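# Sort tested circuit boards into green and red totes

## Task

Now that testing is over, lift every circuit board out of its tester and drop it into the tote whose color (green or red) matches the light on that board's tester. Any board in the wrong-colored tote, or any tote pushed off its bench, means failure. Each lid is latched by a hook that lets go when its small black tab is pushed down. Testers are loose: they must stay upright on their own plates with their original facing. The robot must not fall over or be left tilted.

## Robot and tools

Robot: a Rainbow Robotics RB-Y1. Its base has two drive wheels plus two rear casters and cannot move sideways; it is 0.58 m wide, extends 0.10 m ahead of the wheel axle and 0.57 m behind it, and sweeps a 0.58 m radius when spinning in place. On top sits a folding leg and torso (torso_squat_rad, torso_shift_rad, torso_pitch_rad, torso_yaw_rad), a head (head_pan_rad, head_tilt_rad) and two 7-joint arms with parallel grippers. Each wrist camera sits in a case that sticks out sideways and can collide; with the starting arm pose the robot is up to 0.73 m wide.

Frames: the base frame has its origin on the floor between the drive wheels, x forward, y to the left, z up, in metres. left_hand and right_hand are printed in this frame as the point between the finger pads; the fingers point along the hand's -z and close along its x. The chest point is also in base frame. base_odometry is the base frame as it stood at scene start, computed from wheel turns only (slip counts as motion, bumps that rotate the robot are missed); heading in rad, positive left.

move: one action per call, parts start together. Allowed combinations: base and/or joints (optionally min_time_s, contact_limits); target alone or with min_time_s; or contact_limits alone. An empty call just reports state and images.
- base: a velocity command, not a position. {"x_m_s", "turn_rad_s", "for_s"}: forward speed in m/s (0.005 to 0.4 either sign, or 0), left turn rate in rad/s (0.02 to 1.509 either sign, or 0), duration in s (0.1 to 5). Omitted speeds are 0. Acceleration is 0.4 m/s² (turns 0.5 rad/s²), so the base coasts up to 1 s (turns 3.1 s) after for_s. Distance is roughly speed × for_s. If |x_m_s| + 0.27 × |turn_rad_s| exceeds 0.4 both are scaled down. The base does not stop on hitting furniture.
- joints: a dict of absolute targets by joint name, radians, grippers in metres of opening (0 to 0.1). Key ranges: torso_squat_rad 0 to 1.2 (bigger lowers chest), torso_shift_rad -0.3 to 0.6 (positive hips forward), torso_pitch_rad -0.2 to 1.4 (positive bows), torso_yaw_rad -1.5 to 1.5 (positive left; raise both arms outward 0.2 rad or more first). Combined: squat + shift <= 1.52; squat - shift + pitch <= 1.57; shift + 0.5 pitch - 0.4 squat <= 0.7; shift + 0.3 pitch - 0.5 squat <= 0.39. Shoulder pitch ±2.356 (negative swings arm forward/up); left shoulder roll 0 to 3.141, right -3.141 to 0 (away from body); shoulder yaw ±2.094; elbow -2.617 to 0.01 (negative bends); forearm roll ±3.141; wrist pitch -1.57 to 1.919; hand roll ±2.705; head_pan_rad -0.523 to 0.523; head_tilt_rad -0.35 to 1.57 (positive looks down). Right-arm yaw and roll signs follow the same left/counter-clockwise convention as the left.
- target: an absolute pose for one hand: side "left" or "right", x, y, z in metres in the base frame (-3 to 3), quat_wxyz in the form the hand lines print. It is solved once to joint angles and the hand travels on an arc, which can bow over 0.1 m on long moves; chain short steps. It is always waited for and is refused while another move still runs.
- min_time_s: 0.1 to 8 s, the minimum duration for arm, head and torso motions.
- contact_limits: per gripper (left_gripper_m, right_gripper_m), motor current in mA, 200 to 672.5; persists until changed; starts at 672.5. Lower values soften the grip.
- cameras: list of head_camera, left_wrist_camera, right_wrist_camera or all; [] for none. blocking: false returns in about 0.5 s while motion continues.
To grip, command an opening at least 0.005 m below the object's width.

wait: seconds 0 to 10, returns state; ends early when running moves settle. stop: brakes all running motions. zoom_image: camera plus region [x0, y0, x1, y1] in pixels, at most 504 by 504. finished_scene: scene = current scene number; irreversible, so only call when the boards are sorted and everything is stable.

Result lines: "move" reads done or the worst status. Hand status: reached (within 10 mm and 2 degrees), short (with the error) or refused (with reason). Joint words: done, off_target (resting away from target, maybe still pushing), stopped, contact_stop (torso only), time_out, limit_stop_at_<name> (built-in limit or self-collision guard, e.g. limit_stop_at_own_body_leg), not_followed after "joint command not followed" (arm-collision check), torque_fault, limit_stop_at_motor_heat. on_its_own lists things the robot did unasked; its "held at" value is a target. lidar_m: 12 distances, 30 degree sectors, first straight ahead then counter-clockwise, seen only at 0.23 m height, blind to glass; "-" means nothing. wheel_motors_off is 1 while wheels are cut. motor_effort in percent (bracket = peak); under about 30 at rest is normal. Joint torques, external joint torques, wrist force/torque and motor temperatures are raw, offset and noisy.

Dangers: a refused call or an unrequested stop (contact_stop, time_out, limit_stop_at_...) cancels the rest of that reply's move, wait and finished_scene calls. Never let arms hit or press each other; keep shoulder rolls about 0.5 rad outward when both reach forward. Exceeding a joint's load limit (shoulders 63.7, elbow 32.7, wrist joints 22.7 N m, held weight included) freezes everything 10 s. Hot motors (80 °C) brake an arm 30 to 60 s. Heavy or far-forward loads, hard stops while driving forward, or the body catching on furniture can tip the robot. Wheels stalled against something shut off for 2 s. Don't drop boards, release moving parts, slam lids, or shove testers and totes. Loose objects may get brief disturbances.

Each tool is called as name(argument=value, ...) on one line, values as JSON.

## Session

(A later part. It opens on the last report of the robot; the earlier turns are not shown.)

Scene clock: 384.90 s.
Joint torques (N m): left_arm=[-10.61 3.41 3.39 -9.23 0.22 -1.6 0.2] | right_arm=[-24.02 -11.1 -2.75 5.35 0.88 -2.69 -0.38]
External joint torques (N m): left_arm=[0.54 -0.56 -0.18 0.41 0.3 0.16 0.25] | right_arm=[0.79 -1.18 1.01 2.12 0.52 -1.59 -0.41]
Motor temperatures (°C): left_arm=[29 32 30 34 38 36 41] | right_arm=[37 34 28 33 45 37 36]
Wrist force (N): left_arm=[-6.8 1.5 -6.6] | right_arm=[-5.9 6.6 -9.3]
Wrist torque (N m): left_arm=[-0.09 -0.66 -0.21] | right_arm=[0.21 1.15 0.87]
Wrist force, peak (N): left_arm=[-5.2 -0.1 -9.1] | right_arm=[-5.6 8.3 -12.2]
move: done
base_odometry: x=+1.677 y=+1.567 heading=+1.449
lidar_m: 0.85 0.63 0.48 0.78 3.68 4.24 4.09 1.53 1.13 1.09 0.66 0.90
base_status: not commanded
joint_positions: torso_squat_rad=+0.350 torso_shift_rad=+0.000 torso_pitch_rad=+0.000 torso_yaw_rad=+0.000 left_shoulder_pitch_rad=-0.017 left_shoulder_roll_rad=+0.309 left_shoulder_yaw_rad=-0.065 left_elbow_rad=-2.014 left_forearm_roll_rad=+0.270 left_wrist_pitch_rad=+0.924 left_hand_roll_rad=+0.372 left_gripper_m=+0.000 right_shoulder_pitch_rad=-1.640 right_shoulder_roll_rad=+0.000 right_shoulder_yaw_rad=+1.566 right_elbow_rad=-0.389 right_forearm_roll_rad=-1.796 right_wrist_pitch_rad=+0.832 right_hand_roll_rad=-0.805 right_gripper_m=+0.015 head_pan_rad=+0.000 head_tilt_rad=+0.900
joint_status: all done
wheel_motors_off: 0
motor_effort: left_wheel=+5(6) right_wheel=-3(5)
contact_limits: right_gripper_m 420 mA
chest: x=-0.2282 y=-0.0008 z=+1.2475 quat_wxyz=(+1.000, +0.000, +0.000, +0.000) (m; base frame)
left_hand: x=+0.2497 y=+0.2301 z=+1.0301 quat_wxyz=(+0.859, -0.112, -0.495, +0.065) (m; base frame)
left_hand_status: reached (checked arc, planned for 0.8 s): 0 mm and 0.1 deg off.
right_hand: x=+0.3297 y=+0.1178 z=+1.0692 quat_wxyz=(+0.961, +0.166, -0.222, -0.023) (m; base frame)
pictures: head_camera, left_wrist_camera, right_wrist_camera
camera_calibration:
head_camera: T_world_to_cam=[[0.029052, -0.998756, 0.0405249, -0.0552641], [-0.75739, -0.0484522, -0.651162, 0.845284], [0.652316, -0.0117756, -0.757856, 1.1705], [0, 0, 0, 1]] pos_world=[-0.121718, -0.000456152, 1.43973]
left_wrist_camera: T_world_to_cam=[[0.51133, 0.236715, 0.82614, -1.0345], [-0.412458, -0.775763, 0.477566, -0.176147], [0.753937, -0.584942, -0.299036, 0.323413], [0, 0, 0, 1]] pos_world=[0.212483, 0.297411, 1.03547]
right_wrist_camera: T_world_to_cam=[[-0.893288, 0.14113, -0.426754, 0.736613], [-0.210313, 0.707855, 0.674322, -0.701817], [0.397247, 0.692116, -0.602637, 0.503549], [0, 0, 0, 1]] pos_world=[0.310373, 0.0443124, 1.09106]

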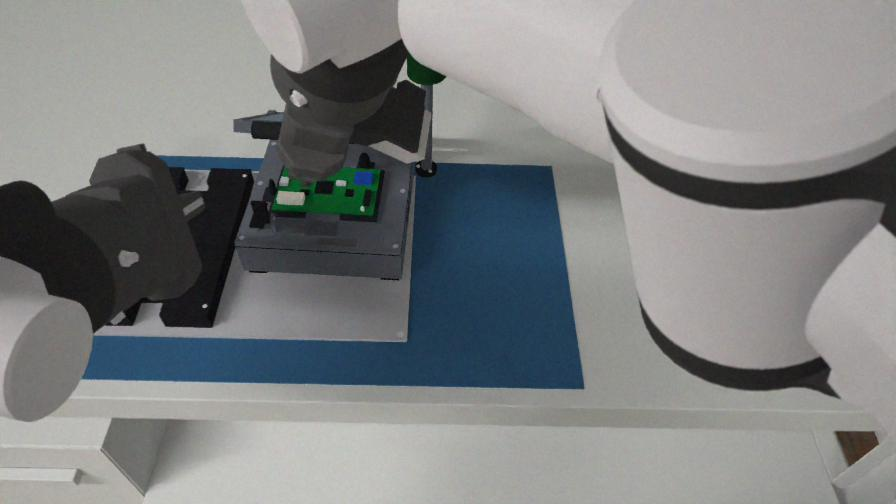

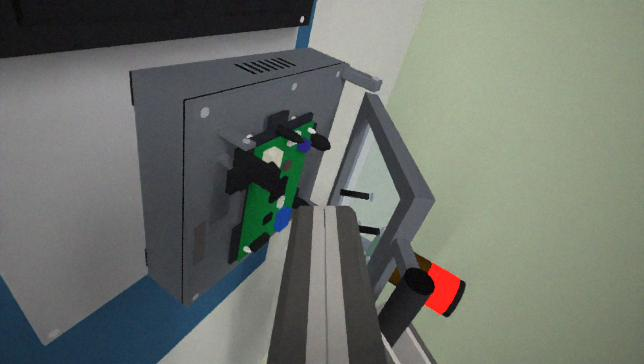

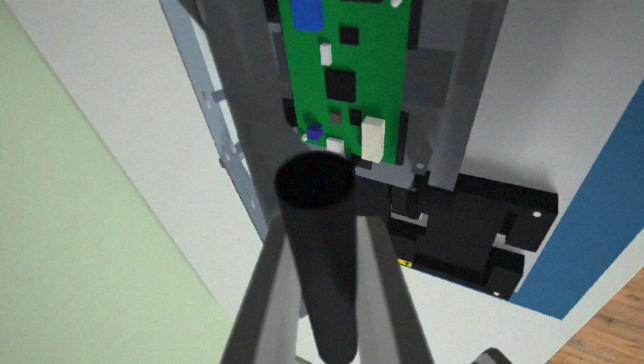

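move(target={"side":"left","x":0.30,"y":0.205,"z":1.015,"quat_wxyz":[0.786,-0.104,-0.603,0.08]})

Scene clock: 395.87 s.
Joint torques (N m): left_arm=[-12.37 1.17 1.39 -9.32 0.25 -1.69 0.23] | right_arm=[-24 -11.46 -3 5.05 0.86 -2.43 -0.34]
External joint torques (N m): left_arm=[0.15 -0.12 -0.04 1.26 0.31 0.23 0.28] | right_arm=[0.81 -1.54 0.77 1.82 0.5 -1.33 -0.37]
Motor temperatures (°C): left_arm=[29 32 30 34 38 36 41] | right_arm=[37 34 28 33 45 37 36]
Wrist force (N): left_arm=[-7.6 1.6 -5.5] | right_arm=[-5.8 6.9 -7.9]
Wrist torque (N m): left_arm=[-0.08 -0.72 -0.17] | right_arm=[0.24 1.16 0.85]
Wrist force, peak (N): left_arm=[-8.2 2.2 -6.4] | right_arm=[-6.2 10.0 -10.8]
move: done
base_odometry: x=+1.677 y=+1.567 heading=+1.449
lidar_m: 0.86 0.63 0.48 0.79 3.69 4.24 4.09 1.53 1.12 1.09 0.66 0.90
base_status: not commanded
joint_positions: torso_squat_rad=+0.350 torso_shift_rad=+0.000 torso_pitch_rad=+0.000 torso_yaw_rad=+0.000 left_shoulder_pitch_rad=-0.069 left_shoulder_roll_rad=+0.112 left_shoulder_yaw_rad=-0.078 left_elbow_rad=-1.703 left_forearm_roll_rad=+0.018 left_wrist_pitch_rad=+0.444 left_hand_roll_rad=+0.376 left_gripper_m=+0.000 right_shoulder_pitch_rad=-1.640 right_shoulder_roll_rad=+0.000 right_shoulder_yaw_rad=+1.566 right_elbow_rad=-0.389 right_forearm_roll_rad=-1.796 right_wrist_pitch_rad=+0.832 right_hand_roll_rad=-0.805 right_gripper_m=+0.015 head_pan_rad=+0.000 head_tilt_rad=+0.900
joint_status: all done
wheel_motors_off: 0
motor_effort: left_wheel=+6(6) right_wheel=-3(5)
contact_limits: right_gripper_m 420 mA
chest: x=-0.2282 y=-0.0008 z=+1.2475 quat_wxyz=(+1.000, +0.001, +0.000, +0.000) (m; base frame)
left_hand: x=+0.2996 y=+0.2047 z=+1.0150 quat_wxyz=(+0.787, -0.104, -0.603, +0.079) (m; base frame)
left_hand_status: reached (checked arc, planned for 0.6 s): 0 mm and 0.2 deg off.
right_hand: x=+0.3297 y=+0.1178 z=+1.0692 quat_wxyz=(+0.961, +0.166, -0.222, -0.023) (m; base frame)
pictures: head_camera, left_wrist_camera, right_wrist_camera
camera_calibration:
head_camera: T_world_to_cam=[[0.0290507, -0.998757, 0.0405099, -0.0552587], [-0.757398, -0.0484414, -0.651154, 0.84528], [0.652307, -0.0117656, -0.757864, 1.1705], [0, 0, 0, 1]] pos_world=[-0.121705, -0.000471895, 1.43972]
left_wrist_camera: T_world_to_cam=[[0.273221, 0.264813, 0.924783, -1.07604], [-0.467248, -0.803802, 0.368215, -0.0349049], [0.840851, -0.532707, -0.095882, 0.0235062], [0, 0, 0, 1]] pos_world=[0.257923, 0.269415, 1.01021]
right_wrist_camera: T_world_to_cam=[[-0.893277, 0.141106, -0.426786, 0.736646], [-0.210358, 0.707846, 0.674318, -0.701793], [0.397249, 0.69213, -0.602619, 0.503514], [0, 0, 0, 1]] pos_world=[0.310381, 0.0443182, 1.09105]

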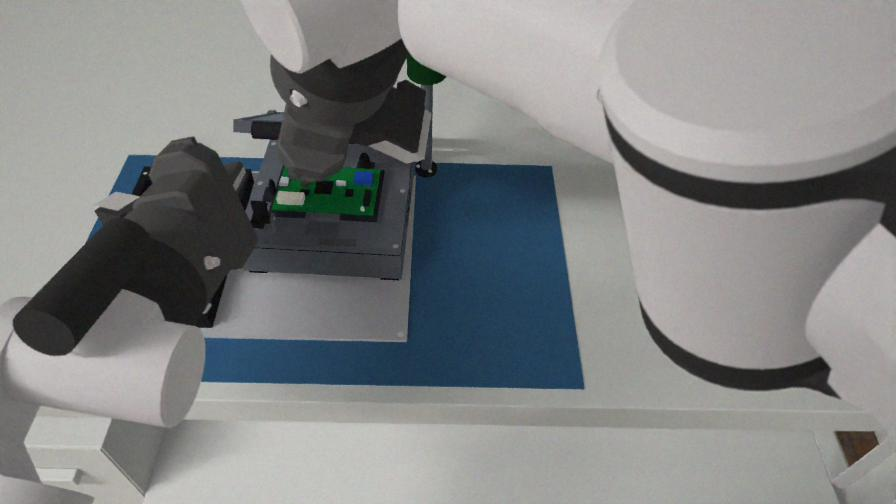

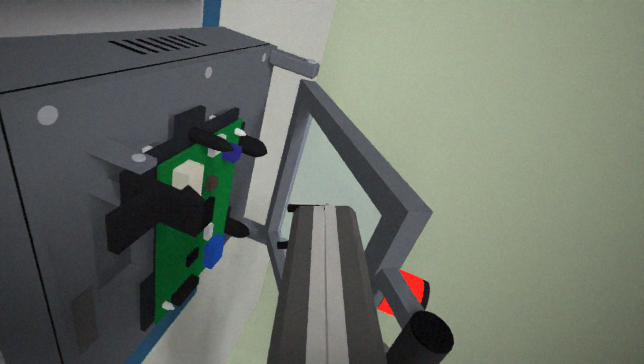

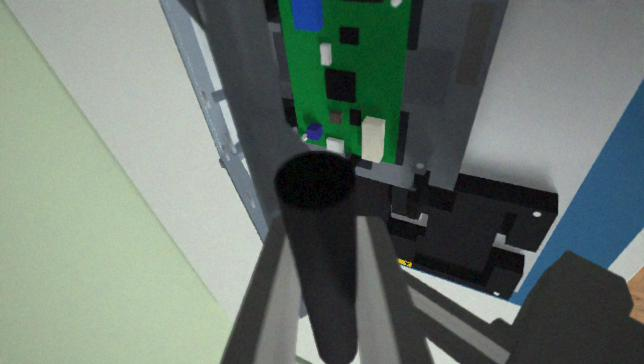

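move(target={"side":"left","x":0.308,"y":0.202,"z":1.043,"quat_wxyz":[0.786,-0.104,-0.603,0.08]}, min_time_s=1.5, cameras=["left_wrist_camera"])

Scene clock: 403.97 s.
Joint torques (N m): left_arm=[-13.69 0.01 2.75 -10.15 -0.08 -1.52 0.34] | right_arm=[-24.03 -11.34 -3.08 5.14 0.78 -2.42 -0.23]
External joint torques (N m): left_arm=[-0.55 -1.37 1.3 0.35 0 0.39 0.4] | right_arm=[0.78 -1.42 0.68 1.91 0.42 -1.32 -0.25]
Motor temperatures (°C): left_arm=[29 32 30 34 38 36 41] | right_arm=[37 34 28 33 45 37 36]
Wrist force (N): left_arm=[-7.5 1.7 -5.5] | right_arm=[-6.2 7.5 -8.8]
Wrist torque (N m): left_arm=[-0.08 -0.74 -0.18] | right_arm=[0.27 1.15 0.85]
Wrist force, peak (N): left_arm=[-7.8 1.7 -5.6] | right_arm=[-6.5 8.6 -9.7]
move: done
base_odometry: x=+1.677 y=+1.567 heading=+1.449
lidar_m: 0.86 0.63 0.48 0.77 3.69 4.24 4.08 1.54 1.13 1.09 0.67 0.90
base_status: not commanded
joint_positions: torso_squat_rad=+0.350 torso_shift_rad=+0.000 torso_pitch_rad=+0.000 torso_yaw_rad=+0.000 left_shoulder_pitch_rad=-0.112 left_shoulder_roll_rad=+0.110 left_shoulder_yaw_rad=-0.066 left_elbow_rad=-1.760 left_forearm_roll_rad=+0.015 left_wrist_pitch_rad=+0.541 left_hand_roll_rad=+0.380 left_gripper_m=+0.000 right_shoulder_pitch_rad=-1.640 right_shoulder_roll_rad=+0.000 right_shoulder_yaw_rad=+1.566 right_elbow_rad=-0.389 right_forearm_roll_rad=-1.796 right_wrist_pitch_rad=+0.832 right_hand_roll_rad=-0.805 right_gripper_m=+0.015 head_pan_rad=+0.000 head_tilt_rad=+0.900
joint_status: all done
wheel_motors_off: 0
motor_effort: left_wheel=+4(7) right_wheel=-4(5)
contact_limits: right_gripper_m 420 mA
chest: x=-0.2282 y=-0.0008 z=+1.2475 quat_wxyz=(+1.000, +0.001, +0.000, +0.000) (m; base frame)
left_hand: x=+0.3079 y=+0.2020 z=+1.0428 quat_wxyz=(+0.787, -0.104, -0.603, +0.080) (m; base frame)
left_hand_status: reached (checked arc, planned for 1.5 s): 0 mm and 0.0 deg off.
right_hand: x=+0.3297 y=+0.1178 z=+1.0692 quat_wxyz=(+0.961, +0.166, -0.222, -0.023) (m; base frame)
pictures: left_wrist_camera
camera_calibration:
left_wrist_camera: T_world_to_cam=[[0.27112, 0.265046, 0.925335, -1.10335], [-0.466588, -0.804655, 0.367187, -0.0424262], [0.841897, -0.531302, -0.0944906, 0.015646], [0, 0, 0, 1]] pos_world=[0.266172, 0.266613, 1.03803]

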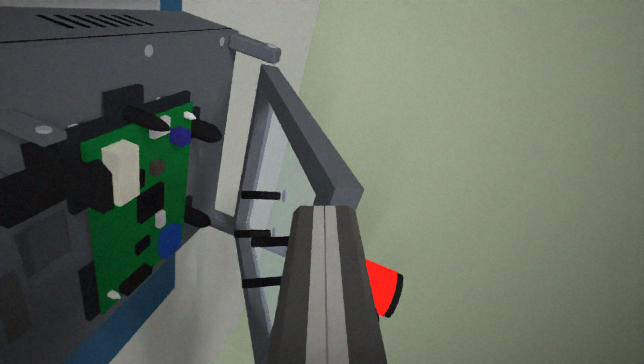

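move(target={"side":"left","x":0.322,"y":0.19,"z":1.05,"quat_wxyz":[0.786,-0.104,-0.603,0.08]}, min_time_s=1.5, cameras=["left_wrist_camera"])

Scene clock: 410.17 s.
Joint torques (N m): left_arm=[-14.19 -0.36 2.16 -8.63 -0.07 -1.55 0.39] | right_arm=[-23.99 -11.56 -3.02 5.21 0.77 -2.32 -0.33]
External joint torques (N m): left_arm=[-0.16 -1.36 1.06 1.88 0.02 0.37 0.45] | right_arm=[0.82 -1.65 0.75 1.98 0.41 -1.22 -0.36]
Motor temperatures (°C): left_arm=[29 32 30 34 38 36 41] | right_arm=[37 34 28 33 45 37 36]
Wrist force (N): left_arm=[-7.5 1.6 -5.3] | right_arm=[-6.7 7.8 -8.1]
Wrist torque (N m): left_arm=[-0.09 -0.75 -0.18] | right_arm=[0.26 1.08 0.87]
Wrist force, peak (N): left_arm=[-7.5 1.6 -5.7] | right_arm=[-6.2 7.9 -9.0]
move: done
base_odometry: x=+1.677 y=+1.567 heading=+1.449
lidar_m: 0.85 0.62 0.48 0.77 3.68 4.25 4.09 1.54 1.13 1.09 0.67 0.90
base_status: not commanded
joint_positions: torso_squat_rad=+0.350 torso_shift_rad=+0.000 torso_pitch_rad=+0.000 torso_yaw_rad=+0.000 left_shoulder_pitch_rad=-0.170 left_shoulder_roll_rad=+0.078 left_shoulder_yaw_rad=-0.059 left_elbow_rad=-1.718 left_forearm_roll_rad=-0.019 left_wrist_pitch_rad=+0.558 left_hand_roll_rad=+0.386 left_gripper_m=+0.000 right_shoulder_pitch_rad=-1.640 right_shoulder_roll_rad=+0.000 right_shoulder_yaw_rad=+1.566 right_elbow_rad=-0.389 right_forearm_roll_rad=-1.796 right_wrist_pitch_rad=+0.832 right_hand_roll_rad=-0.805 right_gripper_m=+0.015 head_pan_rad=+0.000 head_tilt_rad=+0.900
joint_status: all done
wheel_motors_off: 0
motor_effort: left_wheel=+5(6) right_wheel=-4(5)
contact_limits: right_gripper_m 420 mA
chest: x=-0.2282 y=-0.0008 z=+1.2475 quat_wxyz=(+1.000, +0.001, +0.000, +0.000) (m; base frame)
left_hand: x=+0.3219 y=+0.1900 z=+1.0500 quat_wxyz=(+0.787, -0.104, -0.603, +0.080) (m; base frame)
left_hand_status: reached (checked arc, planned for 1.5 s): 0 mm and 0.0 deg off.
right_hand: x=+0.3297 y=+0.1178 z=+1.0692 quat_wxyz=(+0.961, +0.166, -0.222, -0.023) (m; base frame)
pictures: left_wrist_camera
camera_calibration:
left_wrist_camera: T_world_to_cam=[[0.270866, 0.265051, 0.925408, -1.11061], [-0.466751, -0.804613, 0.367071, -0.048051], [0.841888, -0.531362, -0.0942299, -0.00209807], [0, 0, 0, 1]] pos_world=[0.280166, 0.254592, 1.04521]

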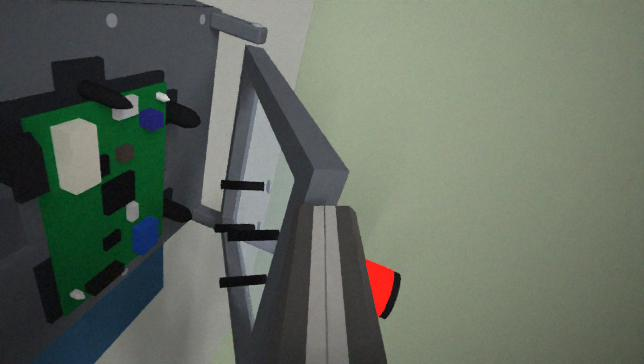

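move(target={"side":"left","x":0.345,"y":0.187,"z":1.068,"quat_wxyz":[0.786,-0.104,-0.603,0.080]}, min_time_s=1.5, cameras=["head_camera","left_wrist_camera"])

Scene clock: 441.37 s.
Joint torques (N m): left_arm=[-15.88 2.48 2.12 -8.58 0.31 -1.57 0.4] | right_arm=[-24.03 -10.42 -3.62 4.44 0.53 -2.08 -0.34]
External joint torques (N m): left_arm=[-0.36 0.99 0.94 1.87 0.41 0.35 0.45] | right_arm=[0.79 -0.5 0.14 1.21 0.17 -0.98 -0.36]
Motor temperatures (°C): left_arm=[29 32 30 34 38 35 41] | right_arm=[37 34 28 33 45 37 36]
Wrist force (N): left_arm=[-7.5 1.7 -5.3] | right_arm=[-4.1 8.1 -11.8]
Wrist torque (N m): left_arm=[-0.11 -0.74 -0.16] | right_arm=[0.22 1.01 0.84]
Wrist force, peak (N): left_arm=[-4.5 21.5 -0.5] | right_arm=[-3.8 10.6 -14.0]
move: done
base_odometry: x=+1.677 y=+1.567 heading=+1.449
lidar_m: 0.86 0.64 0.48 0.78 3.68 4.24 4.09 1.54 1.13 1.08 0.67 0.90
base_status: not commanded
joint_positions: torso_squat_rad=+0.350 torso_shift_rad=+0.000 torso_pitch_rad=+0.000 torso_yaw_rad=+0.000 left_shoulder_pitch_rad=-0.269 left_shoulder_roll_rad=+0.082 left_shoulder_yaw_rad=-0.037 left_elbow_rad=-1.662 left_forearm_roll_rad=-0.018 left_wrist_pitch_rad=+0.597 left_hand_roll_rad=+0.394 left_gripper_m=+0.000 right_shoulder_pitch_rad=-1.640 right_shoulder_roll_rad=+0.000 right_shoulder_yaw_rad=+1.566 right_elbow_rad=-0.389 right_forearm_roll_rad=-1.795 right_wrist_pitch_rad=+0.832 right_hand_roll_rad=-0.805 right_gripper_m=+0.015 head_pan_rad=+0.000 head_tilt_rad=+0.900
joint_status: all done
wheel_motors_off: 0
motor_effort: left_wheel=+6(7) right_wheel=-4(5)
contact_limits: right_gripper_m 420 mA
chest: x=-0.2281 y=-0.0008 z=+1.2475 quat_wxyz=(+1.000, +0.000, +0.000, +0.000) (m; base frame)
left_hand: x=+0.3448 y=+0.1869 z=+1.0681 quat_wxyz=(+0.787, -0.104, -0.603, +0.080) (m; base frame)
left_hand_status: reached (checked arc, planned for 1.5 s): 0 mm and 0.0 deg off.
right_hand: x=+0.3299 y=+0.1176 z=+1.0693 quat_wxyz=(+0.961, +0.165, -0.222, -0.023) (m; base frame)
pictures: head_camera, left_wrist_camera
camera_calibration:
head_camera: T_world_to_cam=[[0.0291191, -0.998753, 0.0405568, -0.0552625], [-0.757411, -0.0485235, -0.651133, 0.845271], [0.652289, -0.0117578, -0.757879, 1.1705], [0, 0, 0, 1]] pos_world=[-0.121677, -0.000415551, 1.43972]
left_wrist_camera: T_world_to_cam=[[0.270897, 0.26558, 0.925247, -1.1326], [-0.466643, -0.804464, 0.367536, -0.0470362], [0.841938, -0.531324, -0.0939963, -0.021605], [0, 0, 0, 1]] pos_world=[0.303059, 0.251477, 1.06319]

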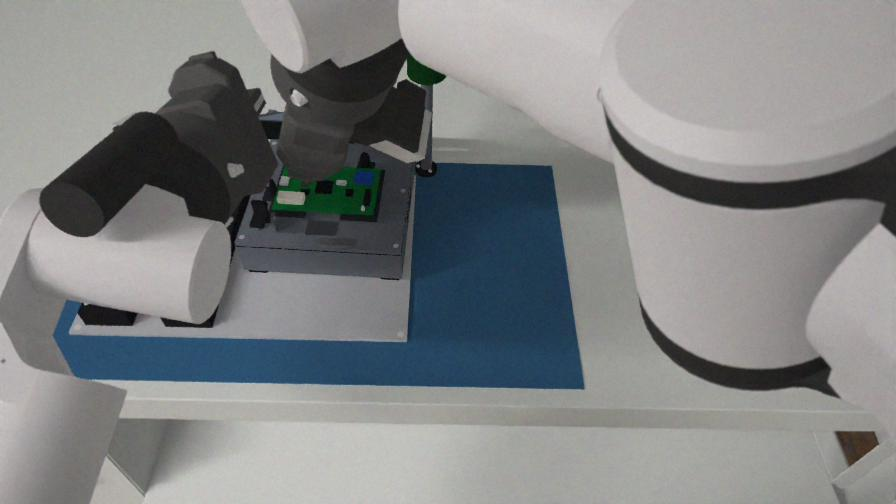

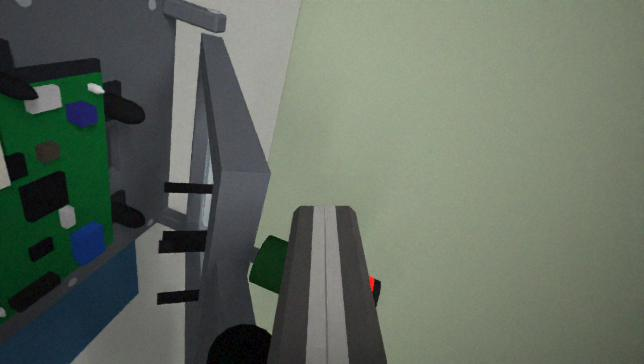

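move(target={"side":"left","x":0.295,"y":0.192,"z":1.06,"quat_wxyz":[0.786,-0.104,-0.603,0.080]}, cameras=[])

move(target={"side":"left","x":0.295,"y":0.194,"z":1.015,"quat_wxyz":[0.786,-0.104,-0.603,0.080]}, cameras=["left_wrist_camera","head_camera"])

move(target={"side":"left","x":0.34,"y":0.194,"z":1.02,"quat_wxyz":[0.786,-0.104,-0.603,0.080]}, cameras=["left_wrist_camera","head_camera"])

Scene clock: 457.97 s.
Joint torques (N m): left_arm=[-11.65 -0.42 0.11 -9.46 0.22 -1.68 -0.23] | right_arm=[-26.19 -12.22 -4.68 4.88 0.47 -2.43 -0.29]
External joint torques (N m): left_arm=[0.89 -1.02 -0.9 0.96 0.31 0.24 -0.18] | right_arm=[-1.38 -2.31 -0.92 1.64 0.11 -1.33 -0.31]
Motor temperatures (°C): left_arm=[29 32 29 34 38 35 41] | right_arm=[37 34 28 33 45 37 36]
Wrist force (N): left_arm=[-7.5 1.4 -5.1] | right_arm=[-5.1 7.4 -12.7]
Wrist torque (N m): left_arm=[-0.07 -0.74 -0.18] | right_arm=[0.17 0.99 0.86]
Wrist force, peak (N): left_arm=[15.8 -0.6 -12.0] | right_arm=[-20.6 0.9 -22.3]
move: done
base_odometry: x=+1.677 y=+1.567 heading=+1.449
lidar_m: 0.86 0.63 0.48 0.79 3.69 4.24 4.09 1.53 1.12 1.08 0.66 0.90
base_status: not commanded
joint_positions: torso_squat_rad=+0.350 torso_shift_rad=+0.000 torso_pitch_rad=+0.000 torso_yaw_rad=+0.000 left_shoulder_pitch_rad=-0.082 left_shoulder_roll_rad=+0.077 left_shoulder_yaw_rad=-0.076 left_elbow_rad=-1.863 left_forearm_roll_rad=-0.012 left_wrist_pitch_rad=+0.618 left_hand_roll_rad=+0.371 left_gripper_m=+0.000 right_shoulder_pitch_rad=-1.639 right_shoulder_roll_rad=+0.001 right_shoulder_yaw_rad=+1.566 right_elbow_rad=-0.389 right_forearm_roll_rad=-1.795 right_wrist_pitch_rad=+0.832 right_hand_roll_rad=-0.805 right_gripper_m=+0.015 head_pan_rad=+0.000 head_tilt_rad=+0.900
joint_status: all done
wheel_motors_off: 0
motor_effort: left_wheel=+5(7) right_wheel=-3(4)
contact_limits: right_gripper_m 420 mA
chest: x=-0.2281 y=-0.0008 z=+1.2475 quat_wxyz=(+1.000, +0.000, +0.000, +0.000) (m; base frame)
left_hand: x=+0.2959 y=+0.1920 z=+1.0600 quat_wxyz=(+0.786, -0.104, -0.604, +0.080) (m; base frame)
left_hand_status: reached (checked arc, planned for 0.5 s): 1 mm and 0.0 deg off.
right_hand: x=+0.3296 y=+0.1177 z=+1.0688 quat_wxyz=(+0.961, +0.165, -0.222, -0.023) (m; base frame)
pictures: none
No camera images: "cameras" was empty.

Scene clock: 458.83 s.
Joint torques (N m): left_arm=[-11.57 0.37 0.54 -9.7 0.12 -1.87 -0.16] | right_arm=[-25.64 -12.16 -4.64 4.88 0.43 -2.44 -0.44]
External joint torques (N m): left_arm=[0.65 -0.11 -0.39 0.93 0.18 0.05 -0.11] | right_arm=[-0.83 -2.25 -0.87 1.65 0.07 -1.34 -0.46]
Motor temperatures (°C): left_arm=[29 32 29 34 38 35 41] | right_arm=[37 34 28 33 45 37 36]
Wrist force (N): left_arm=[-7.5 1.8 -4.6] | right_arm=[-4.1 7.3 -12.9]
Wrist torque (N m): left_arm=[-0.08 -0.73 -0.17] | right_arm=[0.15 1.04 0.85]
Wrist force, peak (N): left_arm=[-8.5 1.0 -5.2] | right_arm=[-3.9 7.3 -14.9]
move: done
base_odometry: x=+1.677 y=+1.567 heading=+1.449
lidar_m: 0.86 0.63 0.48 0.78 3.68 4.24 4.09 1.54 1.13 1.08 0.66 0.90
base_status: not commanded
joint_positions: torso_squat_rad=+0.350 torso_shift_rad=+0.000 torso_pitch_rad=+0.000 torso_yaw_rad=+0.000 left_shoulder_pitch_rad=-0.051 left_shoulder_roll_rad=+0.072 left_shoulder_yaw_rad=-0.083 left_elbow_rad=-1.723 left_forearm_roll_rad=-0.018 left_wrist_pitch_rad=+0.449 left_hand_roll_rad=+0.369 left_gripper_m=+0.000 right_shoulder_pitch_rad=-1.639 right_shoulder_roll_rad=+0.001 right_shoulder_yaw_rad=+1.566 right_elbow_rad=-0.389 right_forearm_roll_rad=-1.795 right_wrist_pitch_rad=+0.832 right_hand_roll_rad=-0.805 right_gripper_m=+0.015 head_pan_rad=+0.000 head_tilt_rad=+0.900
joint_status: all done
wheel_motors_off: 0
motor_effort: left_wheel=+6(7) right_wheel=-3(5)
contact_limits: right_gripper_m 420 mA
chest: x=-0.2281 y=-0.0008 z=+1.2475 quat_wxyz=(+1.000, +0.000, +0.000, +0.000) (m; base frame)
left_hand: x=+0.2948 y=+0.1940 z=+1.0151 quat_wxyz=(+0.787, -0.104, -0.603, +0.080) (m; base frame)
left_hand_status: reached (checked arc, planned for 0.4 s): 0 mm and 0.0 deg off.
right_hand: x=+0.3297 y=+0.1177 z=+1.0688 quat_wxyz=(+0.961, +0.165, -0.222, -0.022) (m; base frame)
pictures: head_camera, left_wrist_camera
camera_calibration:
head_camera: T_world_to_cam=[[0.029063, -0.998754, 0.040569, -0.0552943], [-0.757456, -0.0484881, -0.651083, 0.845231], [0.652239, -0.0118069, -0.757922, 1.17051], [0, 0, 0, 1]] pos_world=[-0.121622, -0.000421697, 1.43972]
left_wrist_camera: T_world_to_cam=[[0.271541, 0.265508, 0.925079, -1.07199], [-0.466211, -0.804603, 0.367779, -0.0455334], [0.841969, -0.531149, -0.0946997, 0.0200258], [0, 0, 0, 1]] pos_world=[0.252999, 0.258622, 1.01031]

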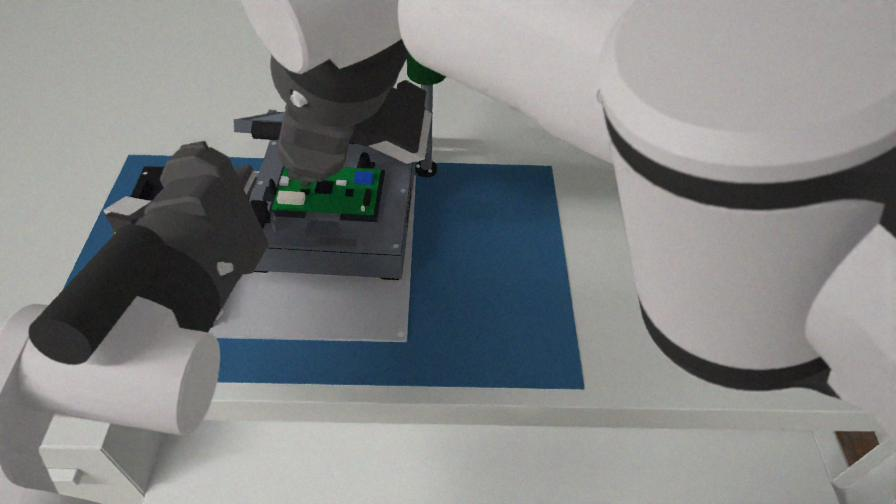

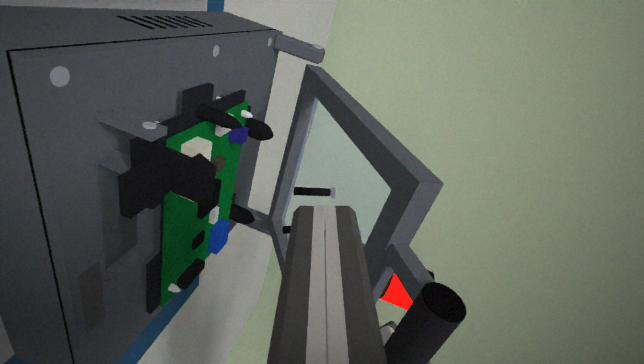

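Scene clock: 459.70 s.
Joint torques (N m): left_arm=[-13.75 2.16 1.72 -8.97 0.23 -1.99 0.26] | right_arm=[-25.35 -12 -4.58 4.74 0.49 -2.31 -0.32]
External joint torques (N m): left_arm=[1.23 0.68 0.58 1.64 0.29 -0.07 0.31] | right_arm=[-0.54 -2.09 -0.82 1.5 0.13 -1.21 -0.34]
Motor temperatures (°C): left_arm=[29 32 29 34 38 35 41] | right_arm=[37 34 28 33 45 37 36]
Wrist force (N): left_arm=[-7.3 1.7 -5.0] | right_arm=[-5.4 8.1 -12.1]
Wrist torque (N m): left_arm=[-0.09 -0.73 -0.18] | right_arm=[0.21 1.01 0.86]
Wrist force, peak (N): left_arm=[-8.1 2.2 -5.1] | right_arm=[-3.3 8.0 -15.8]
move: done
base_odometry: x=+1.677 y=+1.567 heading=+1.449
lidar_m: 0.86 0.63 0.48 0.78 3.69 4.24 4.08 1.53 1.12 1.09 0.66 0.89
base_status: not commanded
joint_positions: torso_squat_rad=+0.350 torso_shift_rad=+0.000 torso_pitch_rad=+0.000 torso_yaw_rad=+0.000 left_shoulder_pitch_rad=-0.224 left_shoulder_roll_rad=+0.082 left_shoulder_yaw_rad=-0.042 left_elbow_rad=-1.533 left_forearm_roll_rad=-0.011 left_wrist_pitch_rad=+0.423 left_hand_roll_rad=+0.384 left_gripper_m=+0.000 right_shoulder_pitch_rad=-1.639 right_shoulder_roll_rad=+0.001 right_shoulder_yaw_rad=+1.566 right_elbow_rad=-0.389 right_forearm_roll_rad=-1.796 right_wrist_pitch_rad=+0.832 right_hand_roll_rad=-0.805 right_gripper_m=+0.015 head_pan_rad=+0.000 head_tilt_rad=+0.900
joint_status: all done
wheel_motors_off: 0
motor_effort: left_wheel=+6(6) right_wheel=-3(4)
contact_limits: right_gripper_m 420 mA
chest: x=-0.2281 y=-0.0008 z=+1.2475 quat_wxyz=(+1.000, +0.000, +0.000, +0.000) (m; base frame)
left_hand: x=+0.3400 y=+0.1938 z=+1.0202 quat_wxyz=(+0.786, -0.104, -0.604, +0.080) (m; base frame)
left_hand_status: reached (checked arc, planned for 0.5 s): 0 mm and 0.0 deg off.
right_hand: x=+0.3297 y=+0.1177 z=+1.0689 quat_wxyz=(+0.961, +0.165, -0.222, -0.023) (m; base frame)
pictures: head_camera, left_wrist_camera
camera_calibration:
head_camera: T_world_to_cam=[[0.0290501, -0.998756, 0.0405391, -0.0552772], [-0.757465, -0.0484588, -0.651075, 0.845227], [0.65223, -0.0117931, -0.75793, 1.17052], [0, 0, 0, 1]] pos_world=[-0.12161, -0.000445698, 1.43972]
left_wrist_camera: T_world_to_cam=[[0.270735, 0.265473, 0.925325, -1.08884], [-0.466787, -0.804456, 0.367371, -0.0258867], [0.84191, -0.53139, -0.0938752, -0.0185067], [0, 0, 0, 1]] pos_world=[0.298286, 0.2584, 1.01531]

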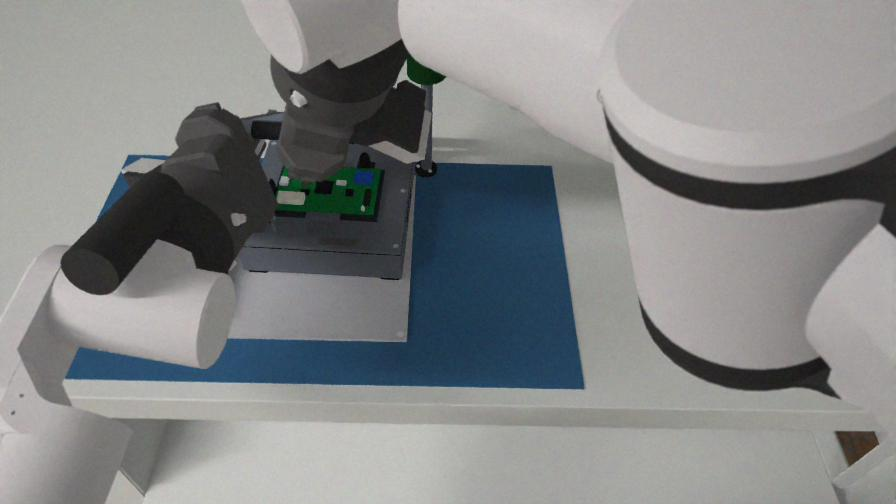

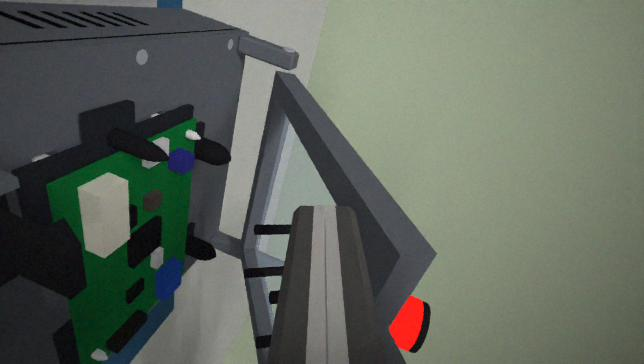

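move(target={"side":"left","x":0.352,"y":0.2,"z":1.048,"quat_wxyz":[0.786,-0.104,-0.603,0.080]}, min_time_s=1, cameras=["left_wrist_camera"])

Scene clock: 465.93 s.
Joint torques (N m): left_arm=[-38.49 10.03 12.25 -28.95 -1.48 -12.15 0.8] | right_arm=[-5.94 -1.2 -1.13 -2.34 -0.73 5.46 0.2]
External joint torques (N m): left_arm=[-22.79 7.82 10.71 -18.43 -1.4 -10.24 0.85] | right_arm=[18.91 8.78 2.62 -5.6 -1.09 6.57 0.18]
Motor temperatures (°C): left_arm=[29 32 30 34 38 35 41] | right_arm=[37 34 28 33 45 37 36]
Wrist force (N): left_arm=[-51.6 0.8 -5.1] | right_arm=[23.4 21.9 6.5]
Wrist torque (N m): left_arm=[-0.11 0.51 -0.51] | right_arm=[0.42 -0.04 -0.07]
Wrist force, peak (N): left_arm=[-52.3 1.2 -5.5] | right_arm=[23.9 21.9 7.3]
move: done
base_odometry: x=+1.677 y=+1.567 heading=+1.449
lidar_m: 0.86 0.64 0.48 0.78 3.67 4.24 4.09 1.54 1.13 1.08 0.67 0.90
base_status: not commanded
joint_positions: torso_squat_rad=+0.350 torso_shift_rad=+0.000 torso_pitch_rad=+0.000 torso_yaw_rad=+0.000 left_shoulder_pitch_rad=-0.272 left_shoulder_roll_rad=+0.114 left_shoulder_yaw_rad=-0.033 left_elbow_rad=-1.563 left_forearm_roll_rad=+0.021 left_wrist_pitch_rad=+0.512 left_hand_roll_rad=+0.389 left_gripper_m=+0.000 right_shoulder_pitch_rad=-1.644 right_shoulder_roll_rad=-0.002 right_shoulder_yaw_rad=+1.565 right_elbow_rad=-0.387 right_forearm_roll_rad=-1.795 right_wrist_pitch_rad=+0.830 right_hand_roll_rad=-0.805 right_gripper_m=+0.015 head_pan_rad=+0.000 head_tilt_rad=+0.900
joint_status: all done
wheel_motors_off: 0
motor_effort: left_wheel=+5(7) right_wheel=-3(5)
contact_limits: right_gripper_m 420 mA
chest: x=-0.2279 y=-0.0007 z=+1.2475 quat_wxyz=(+1.000, +0.000, +0.000, +0.000) (m; base frame)
left_hand: x=+0.3502 y=+0.1993 z=+1.0415 quat_wxyz=(+0.791, -0.104, -0.598, +0.081) (m; base frame)
left_hand_status: reached (checked arc, planned for 1.0 s): 7 mm and 0.8 deg off.
right_hand: x=+0.3323 y=+0.1171 z=+1.0724 quat_wxyz=(+0.960, +0.166, -0.226, -0.023) (m; base frame)
pictures: left_wrist_camera
camera_calibration:
left_wrist_camera: T_world_to_cam=[[0.283552, 0.266182, 0.921274, -1.11322], [-0.461669, -0.804152, 0.374435, -0.0337551], [0.840512, -0.531496, -0.105131, -0.00986268], [0, 0, 0, 1]] pos_world=[0.30836, 0.263931, 1.03718]

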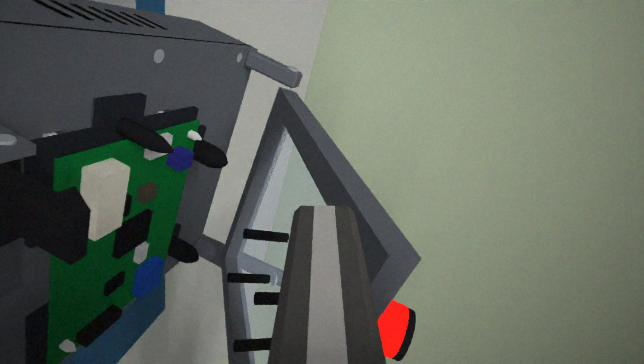

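Contact (50 N against right hand's grip). Release right hand.

move(joints={"right_gripper_m":0.06}, cameras=["head_camera","right_wrist_camera","left_wrist_camera"])

Scene clock: 469.83 s.
Joint torques (N m): left_arm=[-17.21 3.37 2.4 -10.98 0.13 -2.62 0.38] | right_arm=[-20.91 -7.64 -2.68 2.58 -0.06 -0.8 0.16]
External joint torques (N m): left_arm=[-1.42 1.1 0.84 -0.46 0.21 -0.7 0.43] | right_arm=[3.91 2.29 1.08 -0.66 -0.42 0.31 0.13]
Motor temperatures (°C): left_arm=[30 32 30 35 38 36 41] | right_arm=[37 34 28 33 45 37 36]
Wrist force (N): left_arm=[-8.5 3.4 -5.4] | right_arm=[-0.6 9.2 -11.2]
Wrist torque (N m): left_arm=[-0.19 -0.67 -0.18] | right_arm=[-0.01 0.68 0.48]
Wrist force, peak (N): left_arm=[-52.0 0.8 -5.3] | right_arm=[23.7 22.0 6.8]
move: done
base_odometry: x=+1.677 y=+1.567 heading=+1.449
lidar_m: 0.85 0.63 0.48 0.78 3.69 4.23 4.09 1.54 1.13 1.09 0.66 0.90
base_status: not commanded
joint_positions: torso_squat_rad=+0.350 torso_shift_rad=+0.000 torso_pitch_rad=+0.000 torso_yaw_rad=+0.000 left_shoulder_pitch_rad=-0.277 left_shoulder_roll_rad=+0.115 left_shoulder_yaw_rad=-0.031 left_elbow_rad=-1.568 left_forearm_roll_rad=+0.020 left_wrist_pitch_rad=+0.510 left_hand_roll_rad=+0.389 left_gripper_m=+0.000 right_shoulder_pitch_rad=-1.640 right_shoulder_roll_rad=-0.001 right_shoulder_yaw_rad=+1.566 right_elbow_rad=-0.389 right_forearm_roll_rad=-1.795 right_wrist_pitch_rad=+0.832 right_hand_roll_rad=-0.805 right_gripper_m=+0.060 head_pan_rad=+0.000 head_tilt_rad=+0.900
joint_status: all done
wheel_motors_off: 0
motor_effort: left_wheel=+5(7) right_wheel=-3(5)
contact_limits: right_gripper_m 420 mA
chest: x=-0.2279 y=-0.0007 z=+1.2475 quat_wxyz=(+1.000, +0.000, +0.000, +0.000) (m; base frame)
left_hand: x=+0.3519 y=+0.2000 z=+1.0474 quat_wxyz=(+0.787, -0.104, -0.603, +0.080) (m; base frame)
right_hand: x=+0.3306 y=+0.1174 z=+1.0698 quat_wxyz=(+0.960, +0.166, -0.223, -0.023) (m; base frame)
pictures: head_camera, left_wrist_camera, right_wrist_camera
camera_calibration:
head_camera: T_world_to_cam=[[0.0290874, -0.998751, 0.0406208, -0.0553206], [-0.757622, -0.0485374, -0.650886, 0.845075], [0.652045, -0.0118426, -0.758088, 1.17058], [0, 0, 0, 1]] pos_world=[-0.121417, -0.000371104, 1.4397]
left_wrist_camera: T_world_to_cam=[[0.27197, 0.265665, 0.924908, -1.11893], [-0.465993, -0.80457, 0.368126, -0.0264319], [0.841952, -0.53112, -0.0950206, -0.0215428], [0, 0, 0, 1]] pos_world=[0.310135, 0.264552, 1.04259]
right_wrist_camera: T_world_to_cam=[[-0.892528, 0.142395, -0.427922, 0.738589], [-0.210311, 0.707946, 0.674227, -0.70162], [0.398952, 0.691763, -0.601914, 0.502511], [0, 0, 0, 1]] pos_world=[0.311176, 0.0439188, 1.09158]

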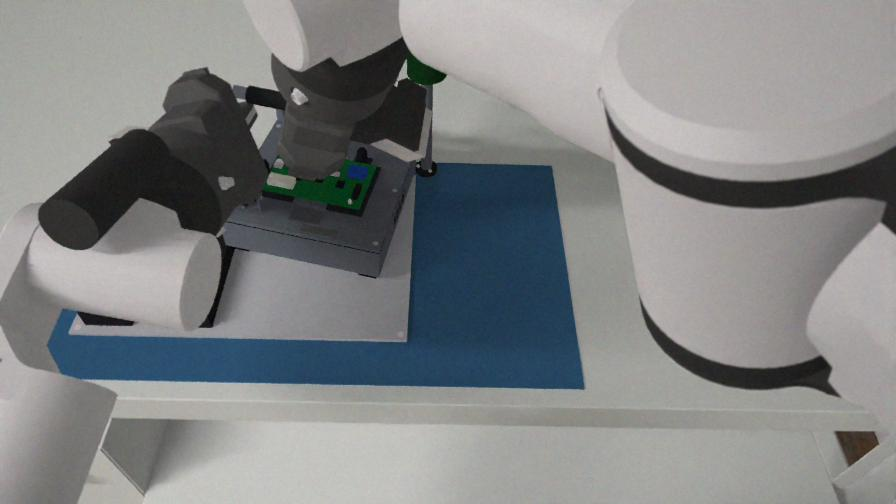

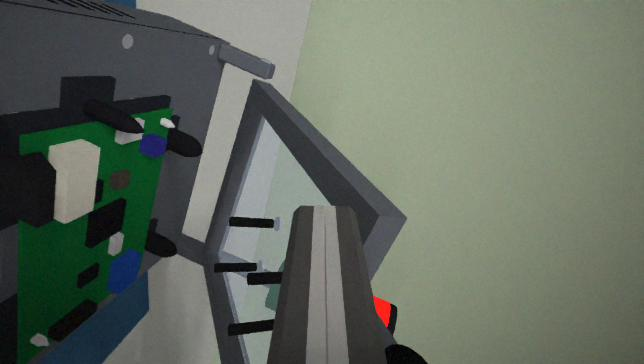

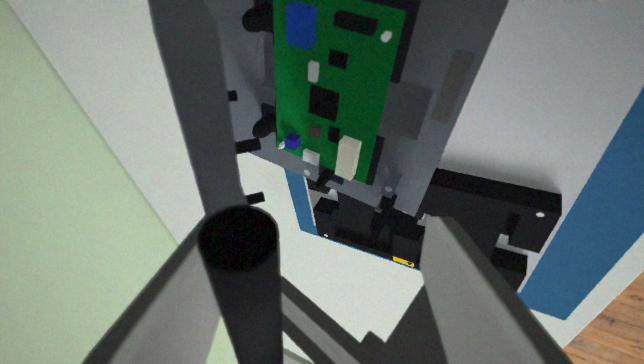

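move(target={"side":"right","x":0.28,"y":0.085,"z":1.13,"quat_wxyz":[0.96,0.166,-0.223,-0.023]}, min_time_s=1.5, cameras=["head_camera","right_wrist_camera"])

Scene clock: 476.50 s.
Joint torques (N m): left_arm=[-16.64 3.25 2.67 -10.71 0.11 -2.46 0.42] | right_arm=[-22.26 -10.25 -7.71 3.52 0.58 -1.04 0.06]
External joint torques (N m): left_arm=[-0.85 0.98 1.11 -0.19 0.19 -0.55 0.47] | right_arm=[1.52 0.3 1.51 -0.73 -0.12 -0.17 0.03]
Motor temperatures (°C): left_arm=[30 32 30 35 38 36 41] | right_arm=[37 34 28 33 45 37 36]
Wrist force (N): left_arm=[-7.7 3.0 -5.3] | right_arm=[-0.5 8.5 -12.3]
Wrist torque (N m): left_arm=[-0.21 -0.66 -0.20] | right_arm=[0.08 0.67 0.50]
Wrist force, peak (N): left_arm=[-8.9 3.3 -4.8] | right_arm=[-0.7 8.9 -12.5]
move: done
base_odometry: x=+1.677 y=+1.567 heading=+1.449
lidar_m: 0.86 0.63 0.48 0.78 3.68 4.24 4.09 1.54 1.13 1.09 0.67 0.90
base_status: not commanded
joint_positions: torso_squat_rad=+0.350 torso_shift_rad=+0.000 torso_pitch_rad=+0.000 torso_yaw_rad=+0.000 left_shoulder_pitch_rad=-0.277 left_shoulder_roll_rad=+0.115 left_shoulder_yaw_rad=-0.031 left_elbow_rad=-1.568 left_forearm_roll_rad=+0.020 left_wrist_pitch_rad=+0.510 left_hand_roll_rad=+0.389 left_gripper_m=+0.000 right_shoulder_pitch_rad=-1.810 right_shoulder_roll_rad=-0.448 right_shoulder_yaw_rad=+1.650 right_elbow_rad=-1.230 right_forearm_roll_rad=-1.616 right_wrist_pitch_rad=+0.809 right_hand_roll_rad=-1.334 right_gripper_m=+0.060 head_pan_rad=+0.000 head_tilt_rad=+0.900
joint_status: all done
wheel_motors_off: 0
motor_effort: left_wheel=+5(7) right_wheel=-3(5)
contact_limits: right_gripper_m 420 mA
chest: x=-0.2280 y=-0.0008 z=+1.2475 quat_wxyz=(+1.000, +0.000, +0.000, +0.000) (m; base frame)
left_hand: x=+0.3519 y=+0.1999 z=+1.0476 quat_wxyz=(+0.787, -0.104, -0.603, +0.080) (m; base frame)
right_hand: x=+0.2800 y=+0.0851 z=+1.1303 quat_wxyz=(+0.960, +0.166, -0.222, -0.023) (m; base frame)
right_hand_status: reached (checked arc, planned for 1.5 s): 0 mm and 0.1 deg off.
pictures: head_camera, right_wrist_camera
camera_calibration:
head_camera: T_world_to_cam=[[0.0290745, -0.998754, 0.0405645, -0.0552915], [-0.757589, -0.0484915, -0.650929, 0.84511], [0.652084, -0.0118058, -0.758054, 1.17057], [0, 0, 0, 1]] pos_world=[-0.121455, -0.000422432, 1.4397]
right_wrist_camera: T_world_to_cam=[[-0.893285, 0.141567, -0.426615, 0.722713], [-0.210619, 0.706638, 0.675502, -0.731482], [0.397091, 0.693269, -0.601412, 0.581306], [0, 0, 0, 1]] pos_world=[0.260693, 0.0115792, 1.15204]

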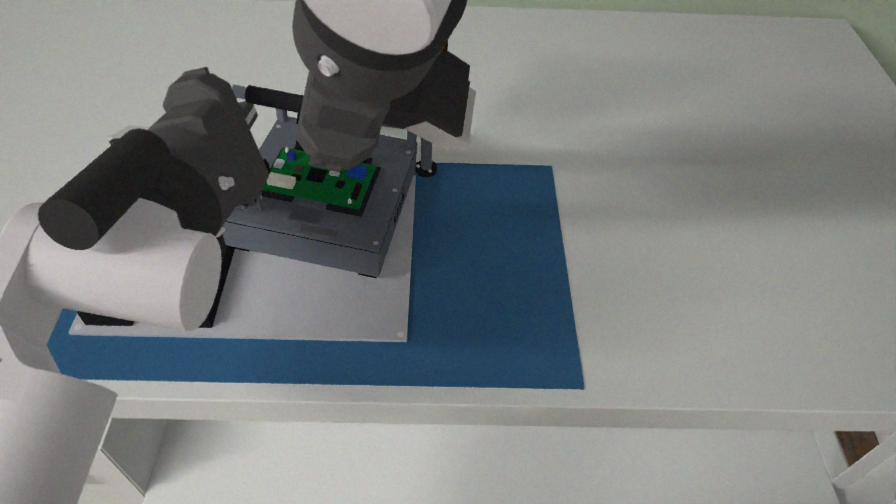

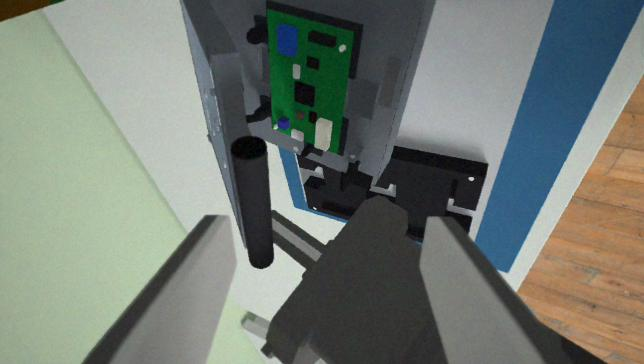

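move(target={"side":"right","x":0.2,"y":-0.15,"z":1.15,"quat_wxyz":[0.96,0.166,-0.223,-0.023]}, min_time_s=1.5, cameras=[])

move(target={"side":"left","x":0.385,"y":0.19,"z":1.065,"quat_wxyz":[0.786,-0.104,-0.603,0.080]}, min_time_s=1.5, cameras=["head_camera","left_wrist_camera"])

Scene clock: 485.47 s.
Joint torques (N m): left_arm=[-16.36 3.14 2.16 -10.63 0.06 -2.36 0.45] | right_arm=[-15.45 -4.52 -9.43 2.72 0.54 -1.12 0.29]
External joint torques (N m): left_arm=[-0.57 0.87 0.6 -0.11 0.14 -0.45 0.51] | right_arm=[2.12 0.3 0.92 -0.55 -0.06 -0.21 0.26]
Motor temperatures (°C): left_arm=[30 32 30 34 38 36 41] | right_arm=[37 34 28 33 45 37 36]
Wrist force (N): left_arm=[-8.0 2.8 -5.0] | right_arm=[-0.4 9.1 -11.9]
Wrist torque (N m): left_arm=[-0.20 -0.69 -0.18] | right_arm=[0.00 0.68 0.51]
Wrist force, peak (N): left_arm=[-9.4 4.2 -4.7] | right_arm=[-0.8 9.3 -12.3]
move: done
base_odometry: x=+1.677 y=+1.567 heading=+1.449
lidar_m: 0.86 0.63 0.49 0.78 3.68 4.24 4.09 1.53 1.13 1.08 0.67 0.89
base_status: not commanded
joint_positions: torso_squat_rad=+0.350 torso_shift_rad=+0.000 torso_pitch_rad=+0.000 torso_yaw_rad=+0.000 left_shoulder_pitch_rad=-0.277 left_shoulder_roll_rad=+0.115 left_shoulder_yaw_rad=-0.031 left_elbow_rad=-1.568 left_forearm_roll_rad=+0.020 left_wrist_pitch_rad=+0.510 left_hand_roll_rad=+0.389 left_gripper_m=+0.000 right_shoulder_pitch_rad=-1.784 right_shoulder_roll_rad=-1.336 right_shoulder_yaw_rad=+1.767 right_elbow_rad=-2.058 right_forearm_roll_rad=-1.517 right_wrist_pitch_rad=+0.700 right_hand_roll_rad=-1.263 right_gripper_m=+0.060 head_pan_rad=+0.000 head_tilt_rad=+0.900
joint_status: all done
wheel_motors_off: 0
motor_effort: left_wheel=+5(6) right_wheel=-3(5)
contact_limits: right_gripper_m 420 mA
chest: x=-0.2280 y=-0.0007 z=+1.2475 quat_wxyz=(+1.000, +0.000, +0.000, +0.000) (m; base frame)
left_hand: x=+0.3519 y=+0.1999 z=+1.0476 quat_wxyz=(+0.787, -0.104, -0.603, +0.080) (m; base frame)
right_hand: x=+0.2001 y=-0.1499 z=+1.1503 quat_wxyz=(+0.960, +0.166, -0.223, -0.023) (m; base frame)
right_hand_status: reached (checked arc, planned for 1.5 s): 0 mm and 0.0 deg off.
pictures: none
No camera images: "cameras" was empty.

Scene clock: 487.30 s.
Joint torques (N m): left_arm=[-19.42 1.48 2.99 -9.69 -0.19 -2.19 0.41] | right_arm=[-15.54 -4.45 -9.57 2.82 0.41 -1.09 0.27]
External joint torques (N m): left_arm=[-1.61 -1.3 1.53 0.81 -0.09 -0.28 0.46] | right_arm=[2.03 0.37 0.78 -0.44 -0.19 -0.18 0.25]
Motor temperatures (°C): left_arm=[30 32 30 34 38 36 41] | right_arm=[37 34 28 33 45 37 36]
Wrist force (N): left_arm=[-9.7 3.1 -2.6] | right_arm=[-0.4 8.6 -11.8]
Wrist torque (N m): left_arm=[-0.21 -0.67 -0.18] | right_arm=[0.06 0.67 0.52]
Wrist force, peak (N): left_arm=[-10.0 4.9 -3.8] | right_arm=[-0.7 8.9 -12.1]
move: done
base_odometry: x=+1.677 y=+1.567 heading=+1.449
lidar_m: 0.86 0.64 0.48 0.78 3.68 4.23 4.09 1.54 1.13 1.08 0.66 0.90
base_status: not commanded
joint_positions: torso_squat_rad=+0.350 torso_shift_rad=+0.000 torso_pitch_rad=+0.000 torso_yaw_rad=+0.000 left_shoulder_pitch_rad=-0.414 left_shoulder_roll_rad=+0.107 left_shoulder_yaw_rad=-0.007 left_elbow_rad=-1.444 left_forearm_roll_rad=-0.001 left_wrist_pitch_rad=+0.520 left_hand_roll_rad=+0.407 left_gripper_m=+0.000 right_shoulder_pitch_rad=-1.784 right_shoulder_roll_rad=-1.336 right_shoulder_yaw_rad=+1.767 right_elbow_rad=-2.058 right_forearm_roll_rad=-1.517 right_wrist_pitch_rad=+0.700 right_hand_roll_rad=-1.263 right_gripper_m=+0.060 head_pan_rad=+0.000 head_tilt_rad=+0.900
joint_status: all done
wheel_motors_off: 0
motor_effort: left_wheel=+3(6) right_wheel=-3(5)
contact_limits: right_gripper_m 420 mA
chest: x=-0.2281 y=-0.0007 z=+1.2475 quat_wxyz=(+1.000, +0.000, +0.000, +0.000) (m; base frame)
left_hand: x=+0.3842 y=+0.1901 z=+1.0649 quat_wxyz=(+0.787, -0.104, -0.603, +0.080) (m; base frame)
left_hand_status: reached (checked arc, planned for 1.5 s): 1 mm and 0.1 deg off.
right_hand: x=+0.2000 y=-0.1499 z=+1.1503 quat_wxyz=(+0.960, +0.166, -0.223, -0.023) (m; base frame)
pictures: head_camera, left_wrist_camera
camera_calibration:
head_camera: T_world_to_cam=[[0.0290876, -0.998753, 0.0405861, -0.0552943], [-0.757452, -0.048518, -0.651086, 0.845243], [0.652243, -0.0118035, -0.757918, 1.17051], [0, 0, 0, 1]] pos_world=[-0.121616, -0.000399806, 1.43972]
left_wrist_camera: T_world_to_cam=[[0.271727, 0.265116, 0.925137, -1.14135], [-0.466186, -0.804728, 0.367537, -0.0250561], [0.841923, -0.531156, -0.0950729, -0.052168], [0, 0, 0, 1]] pos_world=[0.342377, 0.254718, 1.06016]

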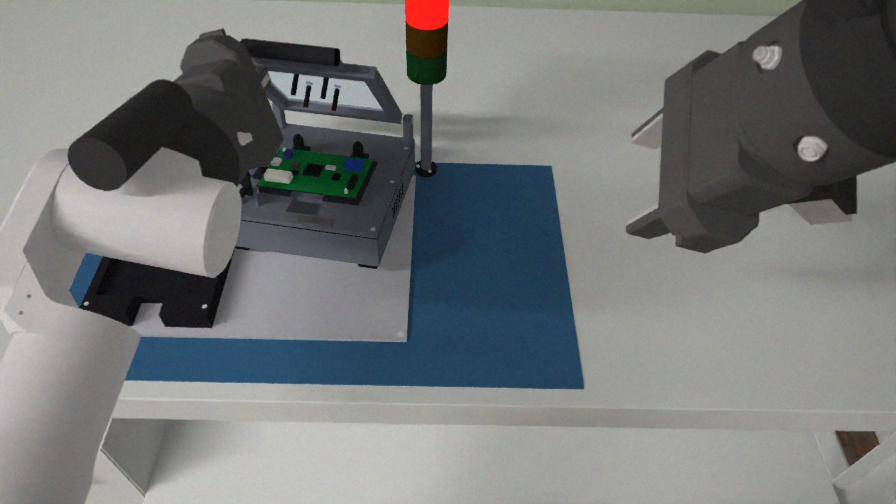

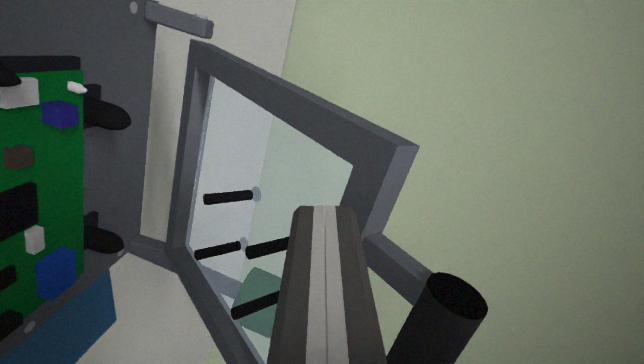

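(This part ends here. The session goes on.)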